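# Rehang the T-shirt properly on its rack hanger

## Task

The T-shirt currently hangs by one shoulder from a hanger. Rehang it on that same hanger so it sits about centred, with the hook coming out through the neck opening, each end of the hanger inside one shoulder of the shirt, and the outer third of both hanger arms covered by fabric. At the end that hanger must hang level and motionless on the rail, roughly perpendicular to it. Every other hanger must still be on the rail. The rack is free-standing and must end upright, close to its starting position.

## Robot and tools

Robot: two 6-joint arms, left_arm and right_arm, each ending in a parallel two-finger gripper. Joint order for every row and every per-arm list: waist (joint1), shoulder (joint2), elbow (joint3), wrist pitch (joint4), wrist yaw (joint5), wrist roll (joint6), then the gripper. The shoulder sign is flipped relative to the URDF in everything you send and read. A URDF angle of 1.2 shows as about -1.2, so its 0 to 3.142 range becomes -3.142 to 0 in your numbers. Stated ranges (URDF signs, in rad): waist -2.618 to 3.054, shoulder 0.000 to 3.142, elbow 0.000 to 3.142, wrist pitch -1.571 to 1.571, wrist yaw -1.571 to 1.571, wrist roll -2.094 to 2.094. A real limit may sit up to 0.059 rad away from the stated one.

Frames: scene frame origin at table-top height, midway between the nominal bases, +z up, +x out over the table, left_arm toward +y. The camera names do not indicate which side is which. Calibrated bases in the scene frame: left_arm at (-0.001, +0.362, +0.024) m, right_arm at (+0.002, -0.235, +0.048) m, both nearly unrotated. Each arm's end_effector_position and end_effector_quat_wxyz, and its wrist camera pose, are given in that arm's own base frame. end_effector_position is the point between the pads, about 1 cm short of the fingertips. Fingers point along the gripper's +z and open along its y. Reported poses can be off by a few centimetres, more when the arm is stretched out.

Row format: one list of 14 numbers covering both arms, each in [-1, 1]. Numbers 1-6 are left_arm joint offsets and number 7 is the left opening. Numbers 8-14 are the same for right_arm. Joint numbers are offsets from the Joint targets shown in the last result, not absolute angles, and they are scaled: 1.0 equals 1.202 rad for the waist, 1.258 for the shoulder, 1.3 for the elbow, 2.073 for wrist pitch, and 2.022 for wrist yaw and wrist roll. The opening is absolute: +1 fully open (0.094 m pad gap), -1 closed. To leave an arm where it is, send 0 for its joints and repeat its current opening command, since a 0 in the opening slot is itself a command.

execute_actions(actions, cameras): actions is a list of actions. Each action is a list of up to 15 rows, one per 1/30 s step, and the last row is held to fill out 15 steps. Every row in an action is offset from the targets at that action's start, so sending the same offset in the next action moves further. An action asking any joint to go more than 0.059 rad beyond its range is rejected for both arms. If the first action fails this check, or any action is malformed, the whole call is rejected. Joints are speed-limited, and the target is kept within a lead of the measured angle: waist 0.202, shoulder 0.258, elbow 0.3, wrist pitch 0.573, wrist yaw and roll 0.522 rad. Targets that would shift the gripper more than 200 mm are scaled back. An empty list just returns state and images.

move(target, speed, blend, opening_speed, blocking, cameras): target is one 14-number row or a list of up to 15 rows. All offsets are measured from the current Joint targets, not from the previous row. speed is in rad/s for the joint with the longest path (0.01 to 2, default 0.5), given as one value or one per target. blend is a corner radius in rad. opening_speed is the rate along the -1..+1 scale per second, minimum 0.2; use a low value to close gently. Paths last 0.5 to 10 s. There is no collision avoidance, and a move does not steer around the other arm. The result adds a move: line with one of done, off_target, moving, held or fault. It may also show limits=held and the farthest-off joint for each arm. Finger values from later rows take effect only once motion has stopped at that row. blocking=false returns after about 0.5 s while the motion continues. stop() brakes a running move. wait(seconds 0 to 10) lets time pass with commands held.

zoom_image(camera, region [x0,y0,x1,y1], at most 504x504 px) magnifies part of the latest image. Cameras: cam_head_left, cam_head_right, cam_high, cam_low, cam_left_wrist, cam_right_wrist, all 672x504. read_manual gives only licence text. finished_scene(scene) ends the current scene irreversibly; pass this scene's number.

Result lines: Joint positions and Joint velocities per arm (rad, rad/s, plus pad gap in m). Joint targets is the base for your next offsets. Tool commands gives current gripper commands. grip_measured reads about 1.6 mm wide when empty and up to 3 mm narrow on a firmly gripped part. Joint torques are total drive output, including gravity; numbers 1-3 wrap at ±28 N m. 'joint sent to its limit' means a joint reached its true end. 'joint command not followed' means the clearance check changed targets. Step readings list joint positions during action calls.

Cautions: fabric is soft, so close slowly and release by commanding well above grip_measured. The rack is not anchored, so avoid pushing or snagging it, and do not knock other hangers off the rail. Never let anything fall off the table or leave anything on the floor. Avoid fast contact, pushing into obstacles, and collisions between the arms. A stalled arm keeps pushing until you command its targets back past its measured positions. Holding loads or keeping an arm stretched heats motors: MOTOR HOT appears at 75 °C, and at 90 °C that arm folds up and is disabled. Occasional tugs on held items or nudges to loose ones may occur.

Each tool is called after "Request:" by a JSON object that holds its "op" and its "data", one argument or row to a line.

## Session

Request:
{"op": "execute_actions", "data": {
  "actions": []
}}

Scene clock: 0.00 s.
left_arm: end_effector_position=(+0.3815, +0.0002, +0.4059) grip_measured=+1.000 end_effector_quat_wxyz=(+0.705, +0.001, +0.709, -0.003) | right_arm: end_effector_position=(+0.3816, +0.0000, +0.4058) grip_measured=+1.000 end_effector_quat_wxyz=(+0.705, +0.001, +0.709, -0.003)
Joint positions: left_arm=[0 -1.047 1.047 -0.006 0.004 -0.003 0.094] | right_arm=[0 -1.047 1.047 -0.005 0.005 -0.003 0.094]
Joint velocities: within noise
Joint torques (N m): no reading
Motor temperatures (°C): left_arm=[29 37 39 37 29 27 28] | right_arm=[26 35 34 35 29 32 28]
Heat: left arm: 39 °C; right arm: 35 °C.
Joint targets: left_arm=[0.000 -1.042 1.050 -0.014 0.000 0.001] | right_arm=[0.000 -1.038 1.062 0.009 0.000 0.001]
Tool commands: left_gripper/opening=+1.0 right_gripper/opening=+1.0

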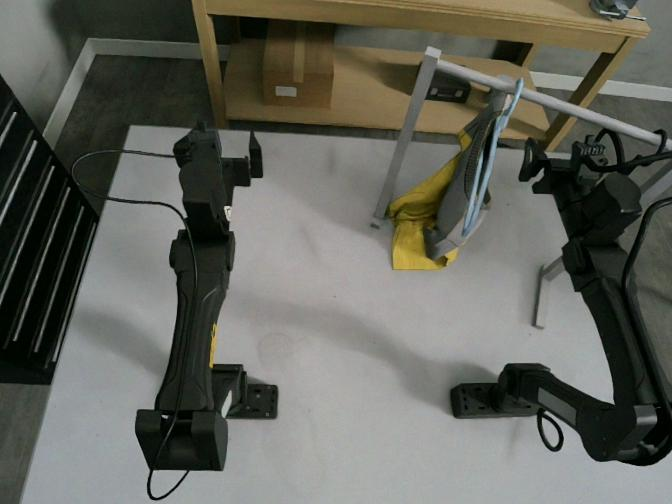

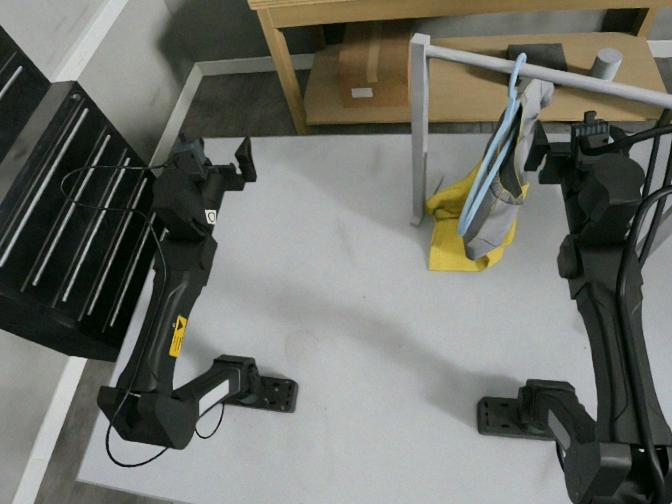

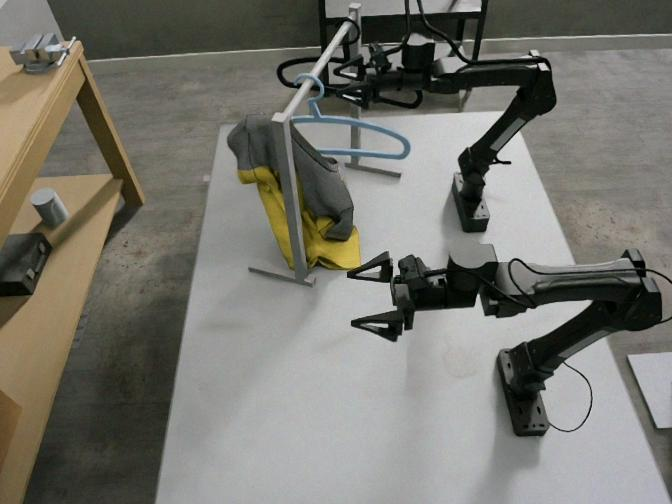

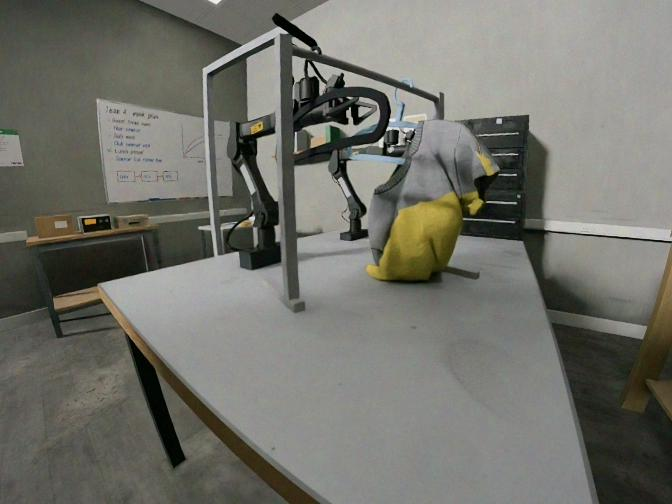

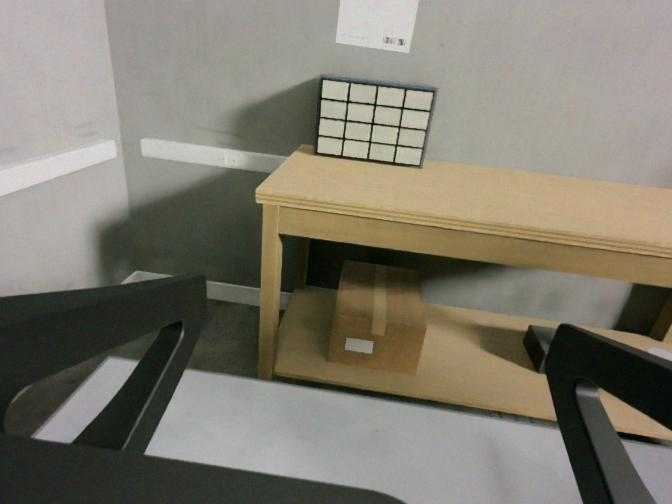

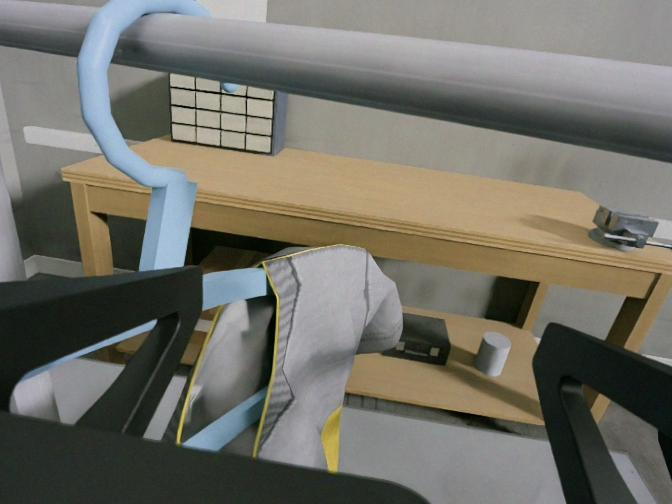

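Request:
{"op": "zoom_image", "data": {
  "camera": "cam_head_left",
  "region": [340, 30, 560, 290]
}}

Request:
{"op": "zoom_image", "data": {
  "camera": "cam_head_right",
  "region": [390, 30, 570, 290]
}}

Request:
{"op": "zoom_image", "data": {
  "camera": "cam_high",
  "region": [210, 40, 430, 300]
}}

Request:
{"op": "zoom_image", "data": {
  "camera": "cam_low",
  "region": [320, 60, 520, 300]
}}

Request:
{"op": "zoom_image", "data": {
  "camera": "cam_right_wrist",
  "region": [0, 0, 450, 504]
}}

Scaled by 1.938 from the camera's 672x504 image, which has a finer 960x720 frame.

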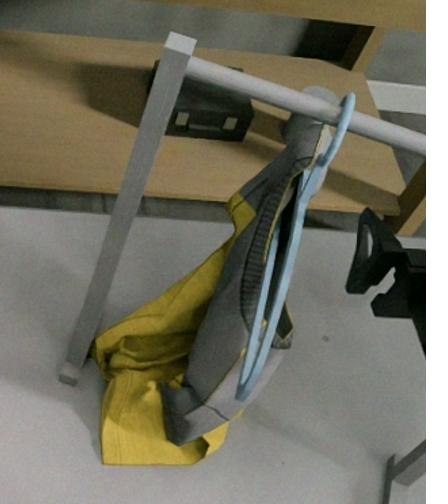

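Scaled by 1.938 from the camera's 672x504 image, which has a finer 960x720 frame.

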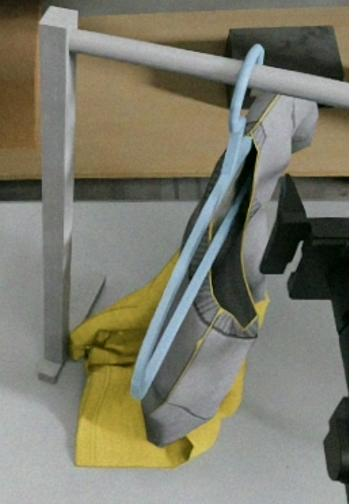

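Scaled by 1.938 from the camera's 672x504 image, which has a finer 960x720 frame.

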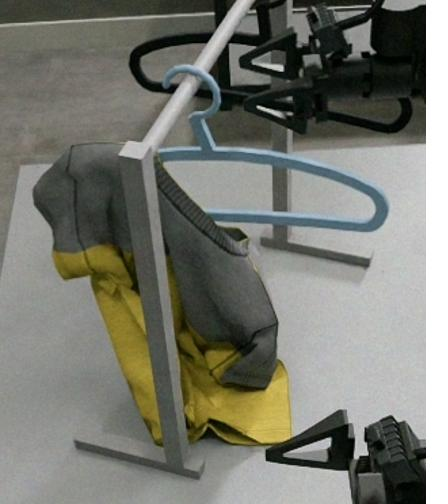

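Scaled by 2.100 from the camera's 672x504 image, which has a finer 960x720 frame.

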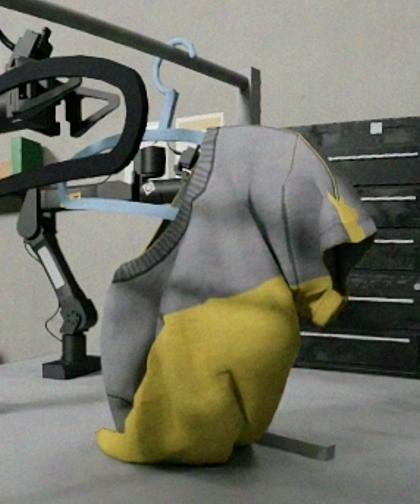

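Scaled by 1.000.

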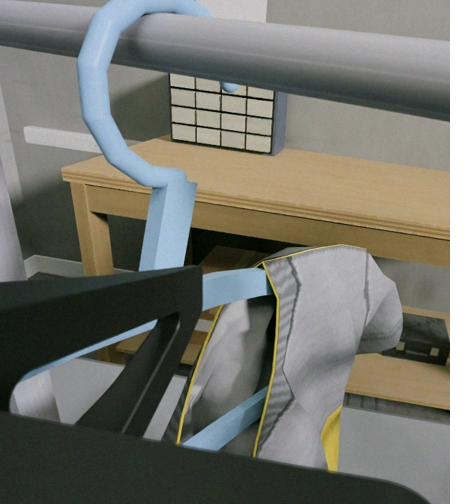

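Request:
{"op": "zoom_image", "data": {
  "camera": "cam_head_left",
  "region": [120, 100, 320, 480]
}}

Request:
{"op": "zoom_image", "data": {
  "camera": "cam_head_left",
  "region": [430, 40, 672, 480]
}}

Request:
{"op": "zoom_image", "data": {
  "camera": "cam_head_right",
  "region": [80, 100, 320, 480]
}}

Request:
{"op": "zoom_image", "data": {
  "camera": "cam_head_right",
  "region": [400, 40, 672, 480]
}}

Request:
{"op": "zoom_image", "data": {
  "camera": "cam_high",
  "region": [300, 0, 672, 450]
}}

Scaled by 1.326 from the camera's 672x504 image, which has a finer 960x720 frame.

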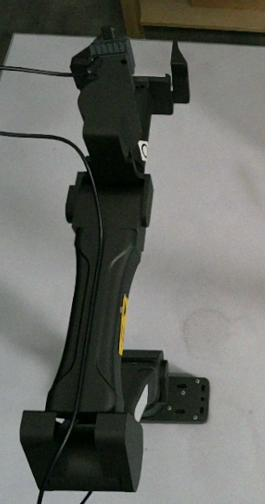

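Scaled by 1.145 from the camera's 672x504 image, which has a finer 960x720 frame.

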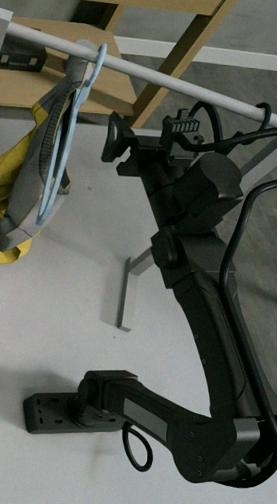

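Scaled by 1.326 from the camera's 672x504 image, which has a finer 960x720 frame.

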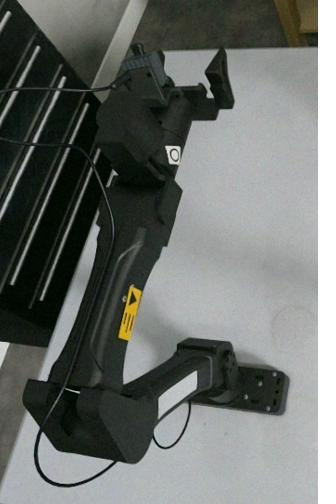

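Scaled by 1.145 from the camera's 672x504 image, which has a finer 960x720 frame.

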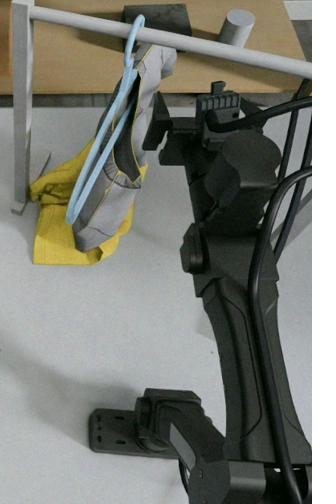

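Scaled by 1.120 from the camera's 672x504 image, which has a finer 960x720 frame.

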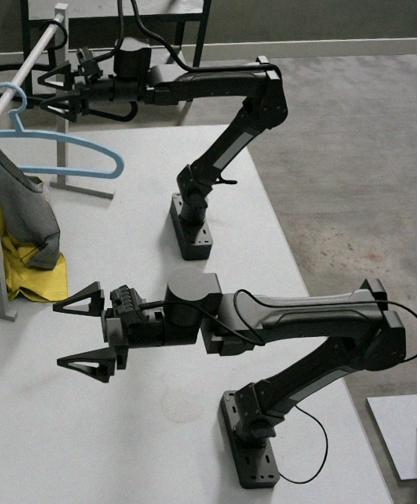

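Request:
{"op": "move", "data": {
  "target": [-0.4588, 0.2373, -0.2405, 0.0096, 0.2107, 0, 1, 0.170, 0.127, -0.0123, -0.0854, 0.101, 0, 1],
  "speed": 0.9
}}

Scene clock: 9.70 s.
left_arm: end_effector_position=(+0.2233, -0.2202, +0.3620) grip_measured=+1.000 end_effector_quat_wxyz=(+0.626, +0.328, +0.626, -0.330) | right_arm: end_effector_position=(+0.3313, +0.0317, +0.4242) grip_measured=+1.000 end_effector_quat_wxyz=(+0.711, +0.000, +0.703, -0.001)
Joint positions: left_arm=[-0.548 -0.755 0.763 -0.006 0.42 -0.003 0.094] | right_arm=[0.2 -0.889 1.047 -0.147 0.202 -0.003 0.094]
Joint velocities: within noise
Joint torques (N m): left_arm=[-0.39 1.05 7.12 1.97 0.1 0.04] | right_arm=[0.31 1.48 6.11 1.14 0.08 -0.02]
Motor temperatures (°C): left_arm=[29 37 39 38 29 27 28] | right_arm=[26 35 34 37 29 32 28]
Heat: left arm: 39 °C; right arm: 37 °C.
Joint targets: left_arm=[-0.552 -0.744 0.737 0.006 0.426 0.001] | right_arm=[0.204 -0.878 1.046 -0.169 0.204 0.001]
move: done

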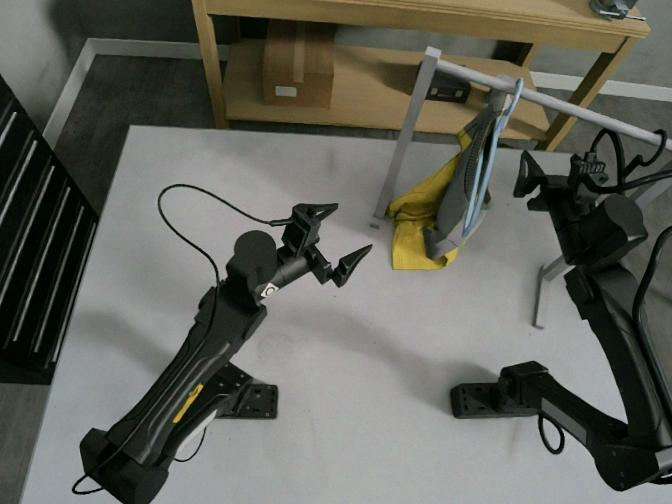

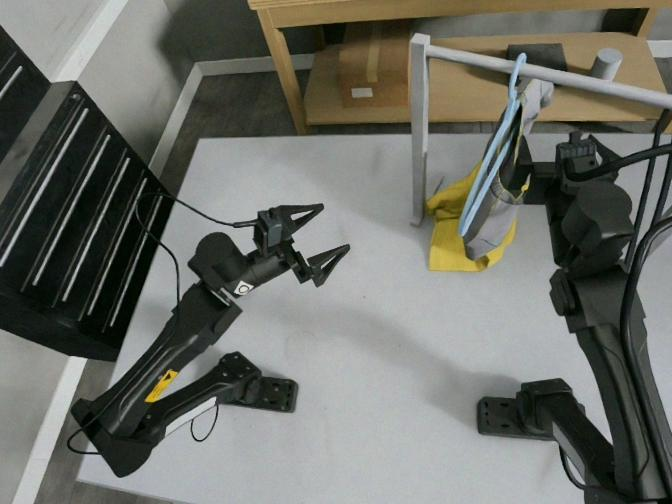

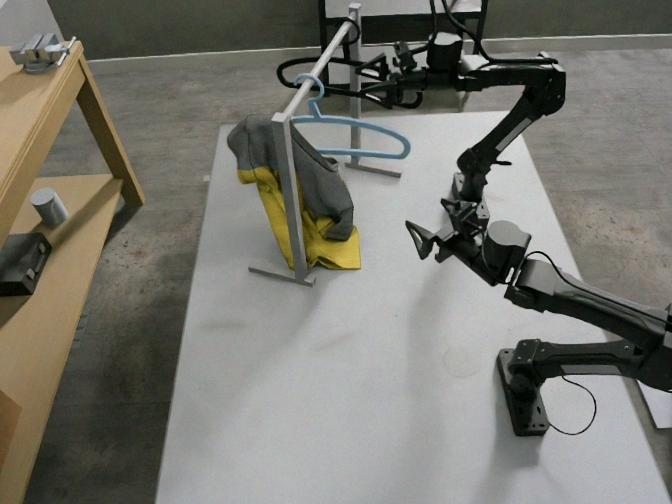

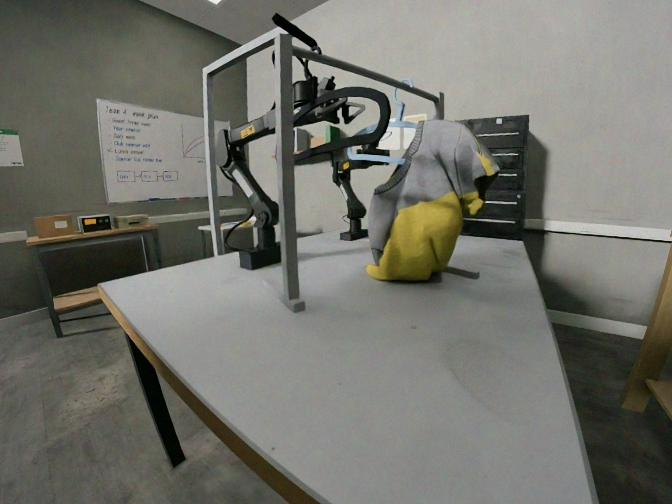

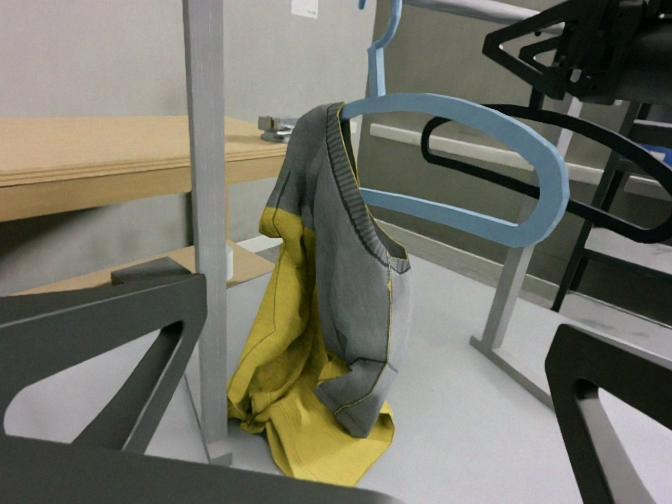

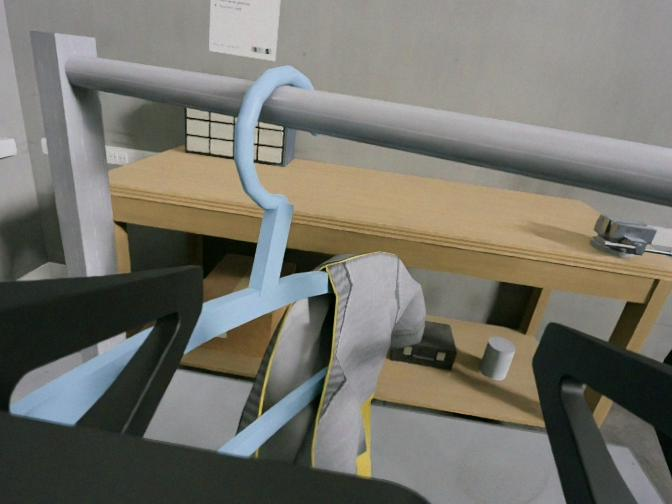

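Request:
{"op": "zoom_image", "data": {
  "camera": "cam_left_wrist",
  "region": [200, 30, 600, 500]
}}

Request:
{"op": "zoom_image", "data": {
  "camera": "cam_right_wrist",
  "region": [200, 50, 460, 480]
}}

Request:
{"op": "zoom_image", "data": {
  "camera": "cam_head_right",
  "region": [400, 30, 570, 290]
}}

Scaled by 1.072 from the camera's 672x504 image, which has a finer 960x720 frame.

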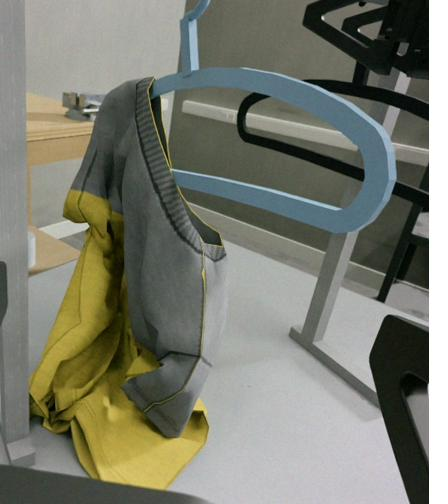

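Scaled by 1.172 from the camera's 672x504 image, which has a finer 960x720 frame.

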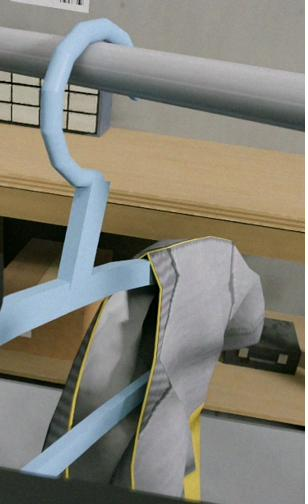

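Scaled by 1.938 from the camera's 672x504 image, which has a finer 960x720 frame.

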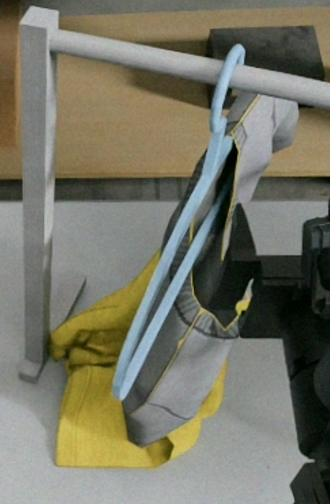

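Request:
{"op": "move", "data": {
  "target": [-0.396, -0.810, -0.0777, 0.626, -0.2863, 0, 1, 0.3111, -0.6797, 0.9212, -0.5381, 0.2819, 0.2957, 0.4],
  "speed": 1.0,
  "cameras": ["cam_head_left", "cam_head_right", "cam_left_wrist", "cam_right_wrist"]
}}

Scene clock: 26.30 s.
left_arm: end_effector_position=(+0.2690, -0.3923, +0.2324) grip_measured=+1.000 end_effector_quat_wxyz=(+0.689, +0.264, +0.585, -0.335) | right_arm: end_effector_position=(+0.3954, +0.1140, +0.4038) grip_measured=+0.402 end_effector_quat_wxyz=(+0.484, +0.144, +0.859, -0.086)
Joint positions: left_arm=[-1.027 -1.746 0.654 1.271 -0.149 -0.003 0.094] | right_arm=[0.577 -1.729 2.209 -1.263 0.748 0.586 0.066]
Joint velocities: within noise
Joint torques (N m): left_arm=[-0.1 5.83 5.68 2.11 -0.09 0.05] | right_arm=[0.09 6.5 7.47 0.83 0.49 0.05]
Motor temperatures (°C): left_arm=[29 37 39 41 29 27 28] | right_arm=[26 35 35 38 29 32 28]
Heat: left arm: 41 °C; right arm: 38 °C.
Joint targets: left_arm=[-1.028 -1.763 0.636 1.304 -0.153 0.001] | right_arm=[0.578 -1.733 2.244 -1.284 0.774 0.599]
move: done
Images, in order (width x height): cam_head_left 672x504, cam_head_right 672x504, cam_left_wrist 672x504, cam_right_wrist 672x504.

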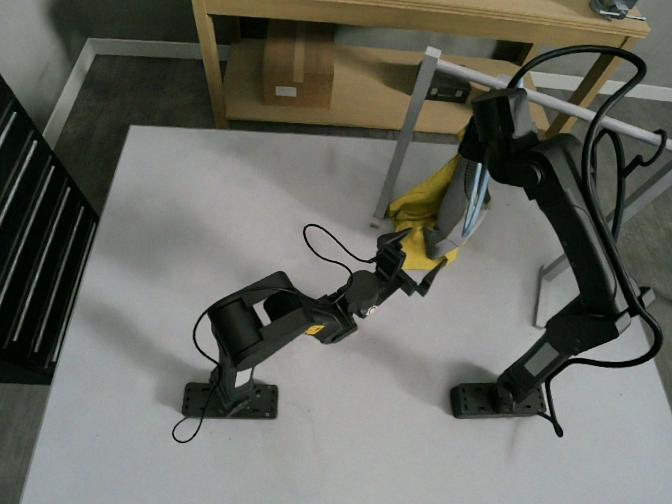

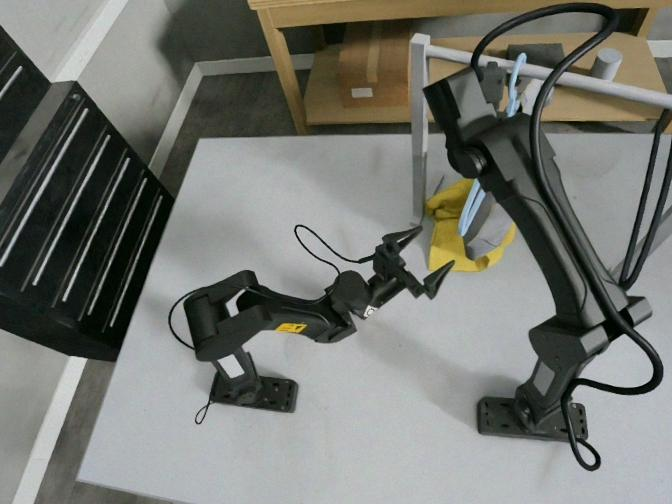

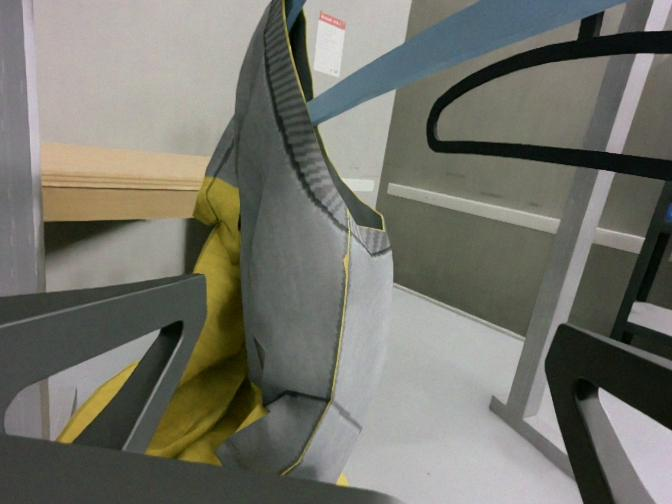

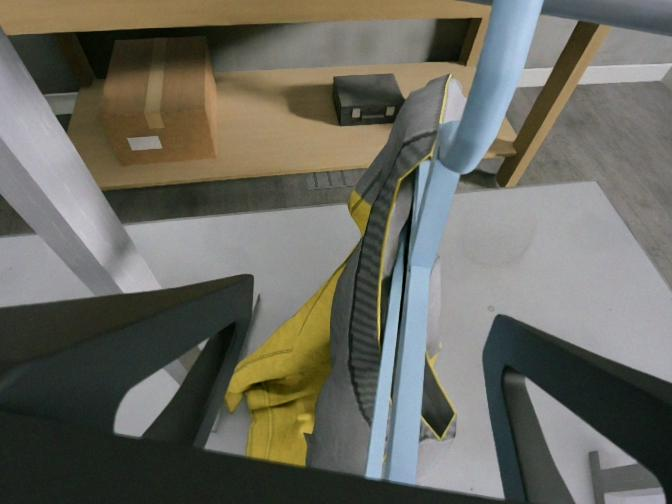

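Request:
{"op": "move", "data": {
  "target": [0.1031, -0.3251, 0.3308, 0.0318, 0.1439, -0.0188, 1, -0.0861, -0.0091, -0.0534, 0.0579, -0.0228, -0.0292, 0.4],
  "speed": 0.7,
  "cameras": ["cam_head_left", "cam_left_wrist", "cam_right_wrist"]
}}

Scene clock: 32.10 s.
left_arm: end_effector_position=(+0.3329, -0.4599, +0.2058) grip_measured=+1.000 end_effector_quat_wxyz=(+0.680, +0.308, +0.539, -0.391) | right_arm: end_effector_position=(+0.4149, +0.0830, +0.3999) grip_measured=+0.402 end_effector_quat_wxyz=(+0.483, +0.169, +0.853, -0.103)
Joint positions: left_arm=[-0.904 -2.143 1.039 1.337 0.133 -0.034 0.094] | right_arm=[0.479 -1.737 2.186 -1.203 0.726 0.545 0.066]
Joint velocities: within noise
Joint torques (N m): left_arm=[0.05 8.28 9.8 2.17 0.09 -0.06] | right_arm=[-0.34 6.39 4.23 1.37 0.21 -0.12]
Motor temperatures (°C): left_arm=[29 37 39 41 29 27 28] | right_arm=[26 35 35 38 29 32 28]
Heat: left arm: 41 °C; right arm: 38 °C.
Joint targets: left_arm=[-0.903 -2.172 1.066 1.370 0.138 -0.037] | right_arm=[0.475 -1.745 2.174 -1.164 0.728 0.540]
move: off_target (right_arm); right_arm: the wrist pitch is farthest, 0.040 rad from its target
Images, in order (width x height): cam_head_left 672x504, cam_left_wrist 672x504, cam_right_wrist 672x504.

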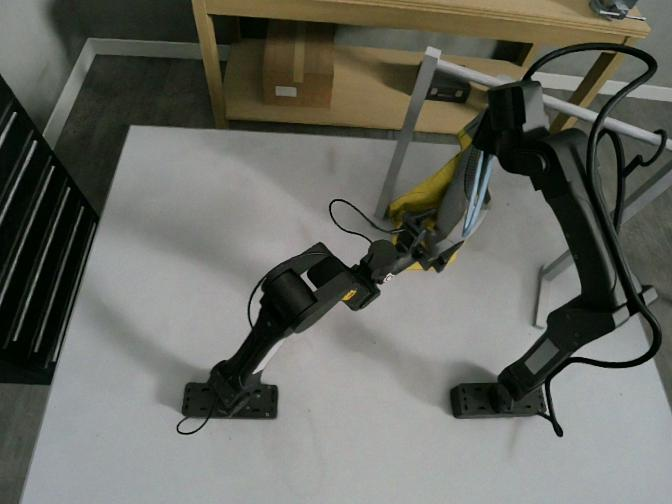

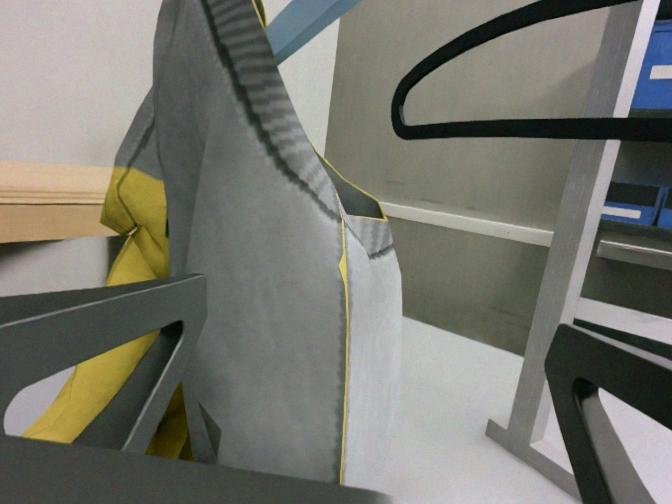

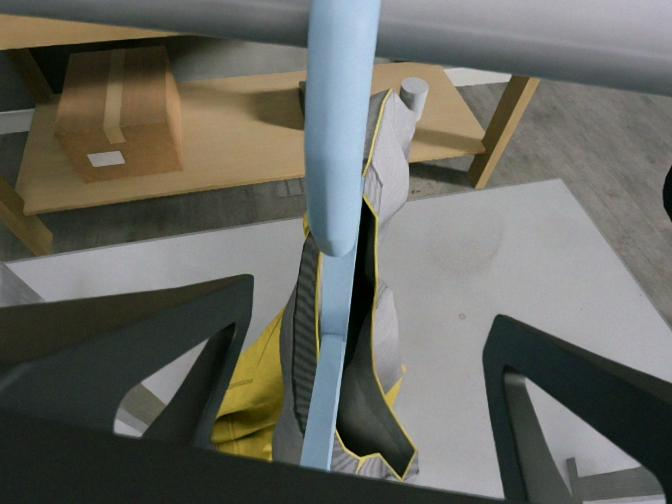

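Request:
{"op": "move", "data": {
  "target": [-0.012, -0.0859, 0.2131, -0.0955, -0.0069, 0, 1, -0.0176, -0.0358, -0.0023, 0.0285, -0.0074, -0.0027, 0.4],
  "speed": 0.5,
  "cameras": ["cam_head_left", "cam_high", "cam_left_wrist", "cam_right_wrist"]
}}

Scene clock: 35.83 s.
left_arm: end_effector_position=(+0.3580, -0.5018, +0.2377) grip_measured=+1.000 end_effector_quat_wxyz=(+0.695, +0.302, +0.515, -0.402) | right_arm: end_effector_position=(+0.4348, +0.0862, +0.3900) grip_measured=+0.402 end_effector_quat_wxyz=(+0.484, +0.174, +0.852, -0.099)
Joint positions: left_arm=[-0.914 -2.242 1.317 1.22 0.135 -0.035 0.094] | right_arm=[0.459 -1.78 2.186 -1.145 0.711 0.538 0.066]
Joint velocities: within noise
Joint torques (N m): left_arm=[-0.43 8.95 10.48 1.31 -0.09 -0.09] | right_arm=[-0.43 6.94 4.18 1.4 0.21 -0.12]
Motor temperatures (°C): left_arm=[29 38 40 42 29 27 28] | right_arm=[26 35 35 39 29 32 28]
Heat: left arm: 42 °C; right arm: 39 °C.
Joint targets: left_arm=[-0.918 -2.280 1.343 1.172 0.124 -0.037] | right_arm=[0.453 -1.790 2.171 -1.105 0.713 0.534]
move: off_target (left_arm, right_arm); left_arm: the wrist pitch is farthest, 0.048 rad from its target; right_arm: the wrist pitch is farthest, 0.040 rad from its target
Images, in order (width x height): cam_head_left 672x504, cam_high 672x504, cam_left_wrist 672x504, cam_right_wrist 672x504.

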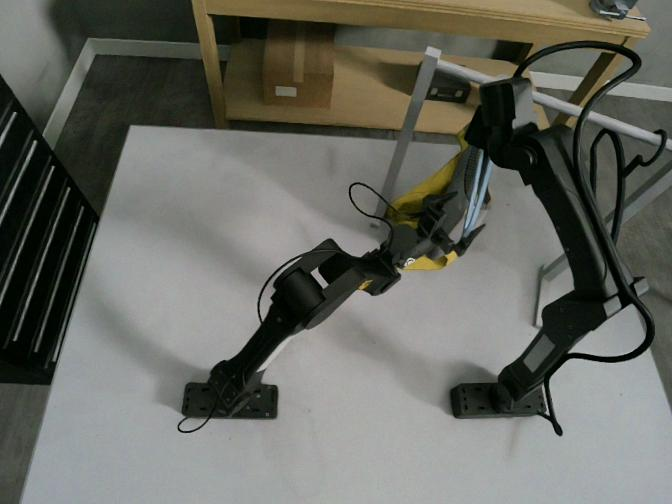

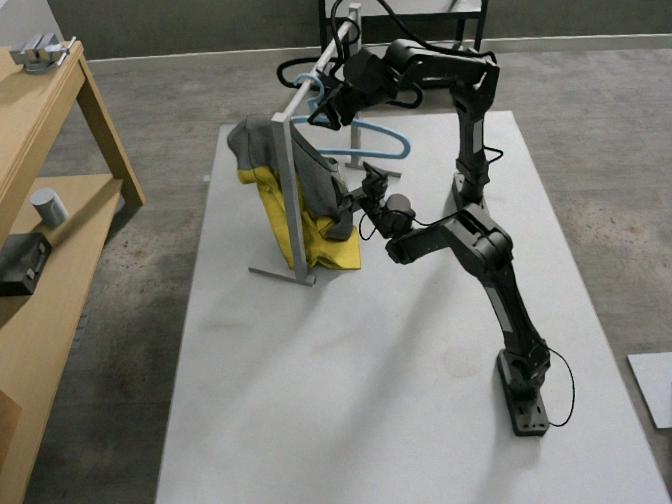

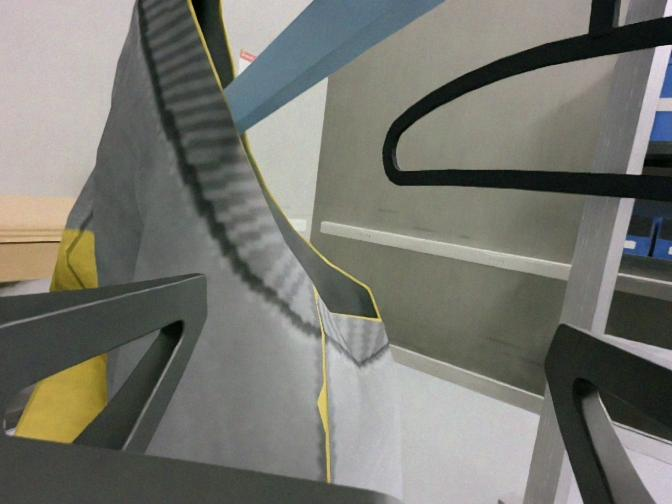

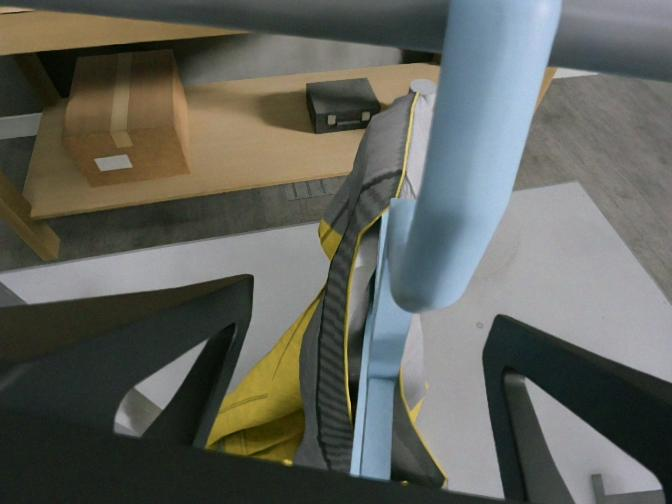

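Request:
{"op": "move", "data": {
  "target": [-0.0017, -0.066, 0.1231, -0.0603, 0, 0, 1, 0, 0, 0, 0, 0, 0, -1],
  "speed": 0.5,
  "opening_speed": 0.9,
  "cameras": ["cam_head_left", "cam_left_wrist", "cam_right_wrist"]
}}

Scene clock: 38.13 s.
left_arm: end_effector_position=(+0.3770, -0.5264, +0.2267) grip_measured=+1.000 end_effector_quat_wxyz=(+0.681, +0.309, +0.533, -0.396) | right_arm: end_effector_position=(+0.4350, +0.0863, +0.3902) grip_measured=-0.854 end_effector_quat_wxyz=(+0.485, +0.174, +0.851, -0.099)
Joint positions: left_arm=[-0.914 -2.324 1.475 1.094 0.135 -0.035 0.094] | right_arm=[0.459 -1.78 2.186 -1.144 0.711 0.537 0.007]
Joint velocities: within noise
Joint torques (N m): left_arm=[-0.57 9.73 11.1 1.32 -0.11 -0.07] | right_arm=[-0.43 6.94 4.16 1.38 0.21 -0.1]
Motor temperatures (°C): left_arm=[29 38 40 41 29 27 28] | right_arm=[26 35 35 39 29 31 28]
Heat: left arm: 41 °C; right arm: 39 °C.
Joint targets: left_arm=[-0.920 -2.363 1.503 1.047 0.124 -0.037] | right_arm=[0.453 -1.790 2.171 -1.105 0.713 0.534]
move: off_target (left_arm, right_arm); left_arm: the wrist pitch is farthest, 0.047 rad from its target; right_arm: the wrist pitch is farthest, 0.039 rad from its target
Images, in order (width x height): cam_head_left 672x504, cam_left_wrist 672x504, cam_right_wrist 672x504.

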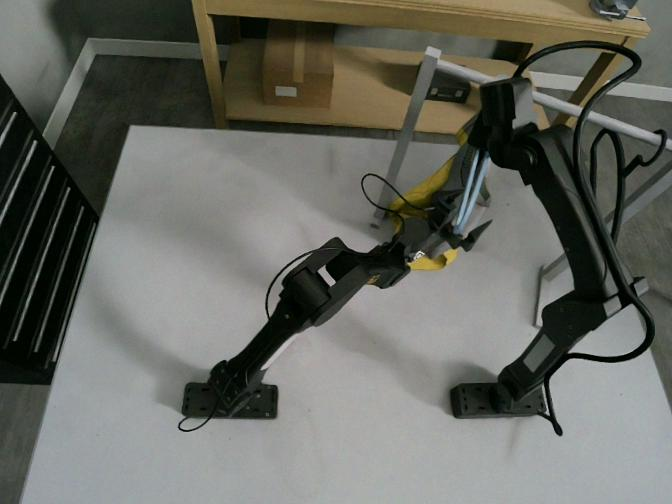

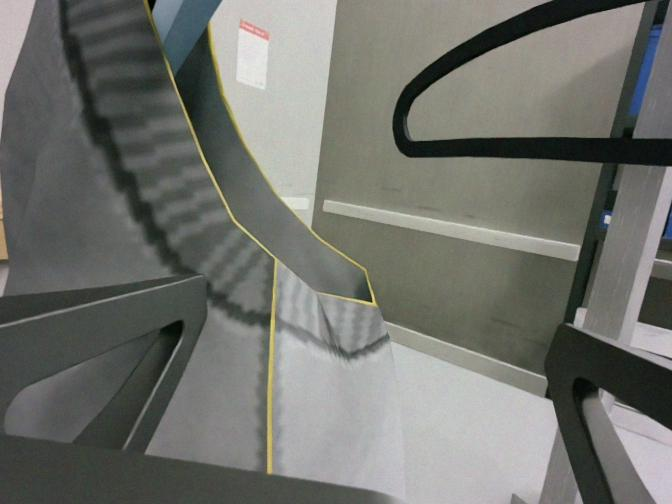

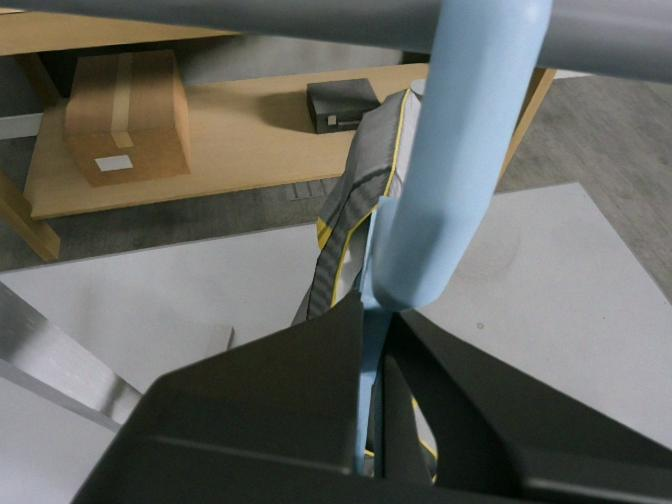

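Request:
{"op": "move", "data": {
  "target": [
    [0.0072, -0.0269, 0.0575, -0.0198, 0.0043, 0, 1, 0, 0, 0, 0, 0, 0, -1],
    [0.0072, -0.0269, 0.0575, -0.0198, 0.0043, 0, -1, 0, 0, 0, 0, 0, 0, -1]
  ],
  "speed": 0.5,
  "opening_speed": 1.2,
  "cameras": ["cam_head_left", "cam_high", "cam_left_wrist", "cam_right_wrist"]
}}

Scene clock: 41.67 s.
left_arm: end_effector_position=(+0.3844, -0.5359, +0.2301) grip_measured=-0.992 end_effector_quat_wxyz=(+0.681, +0.309, +0.533, -0.396) | right_arm: end_effector_position=(+0.4350, +0.0863, +0.3902) grip_measured=-0.854 end_effector_quat_wxyz=(+0.485, +0.174, +0.851, -0.099)
Joint positions: left_arm=[-0.914 -2.356 1.549 1.053 0.135 -0.035 0] | right_arm=[0.459 -1.78 2.186 -1.144 0.711 0.537 0.007]
Joint velocities: within noise
Joint torques (N m): left_arm=[0.27 10.17 11.3 1.31 0.02 -0.02] | right_arm=[-0.44 6.95 4.19 1.37 0.21 -0.1]
Motor temperatures (°C): left_arm=[29 38 40 41 29 27 28] | right_arm=[26 36 35 39 29 31 28]
Heat: left arm: 41 °C; right arm: 39 °C.
Joint targets: left_arm=[-0.912 -2.397 1.578 1.006 0.133 -0.037] | right_arm=[0.453 -1.790 2.171 -1.105 0.713 0.534]
move: off_target (left_arm, right_arm); target 2's new numbers were sent with left_arm's wrist pitch 0.048 rad from that target; left_arm: the wrist pitch is farthest, 0.047 rad from its target; right_arm: the wrist pitch is farthest, 0.039 rad from its target
Images, in order (width x height): cam_head_left 672x504, cam_high 672x504, cam_left_wrist 672x504, cam_right_wrist 672x504.

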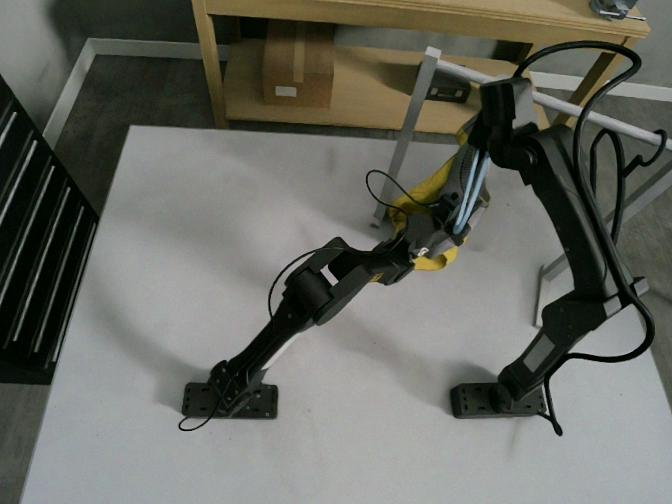

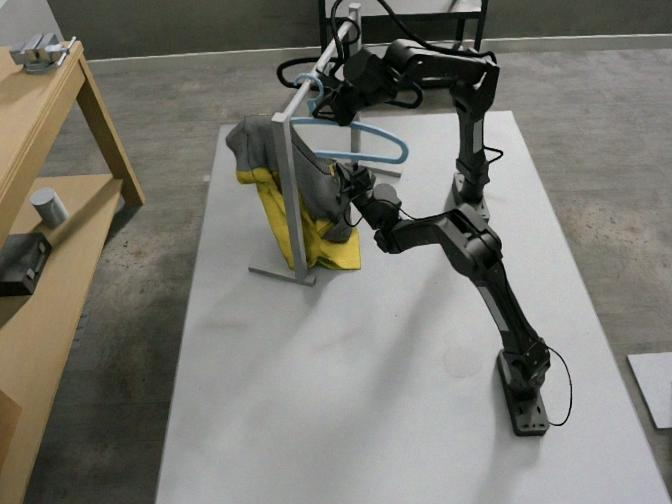

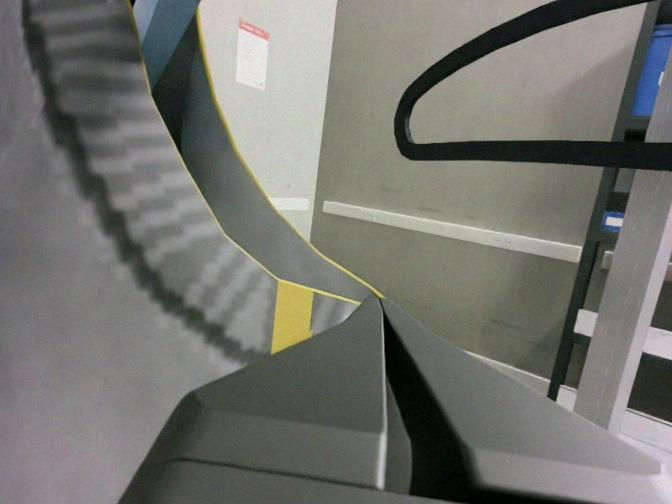

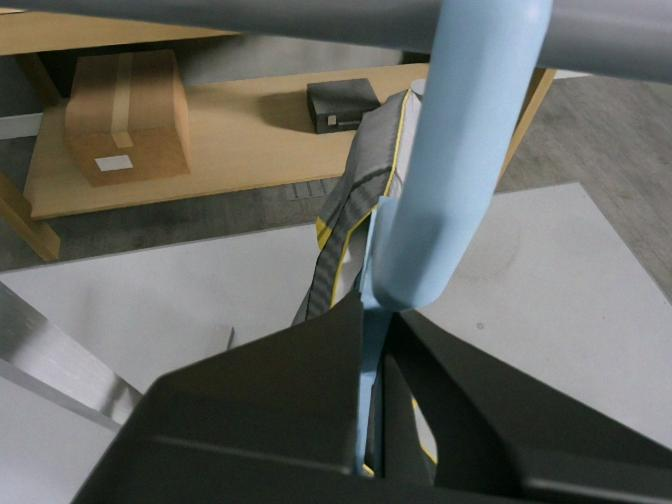

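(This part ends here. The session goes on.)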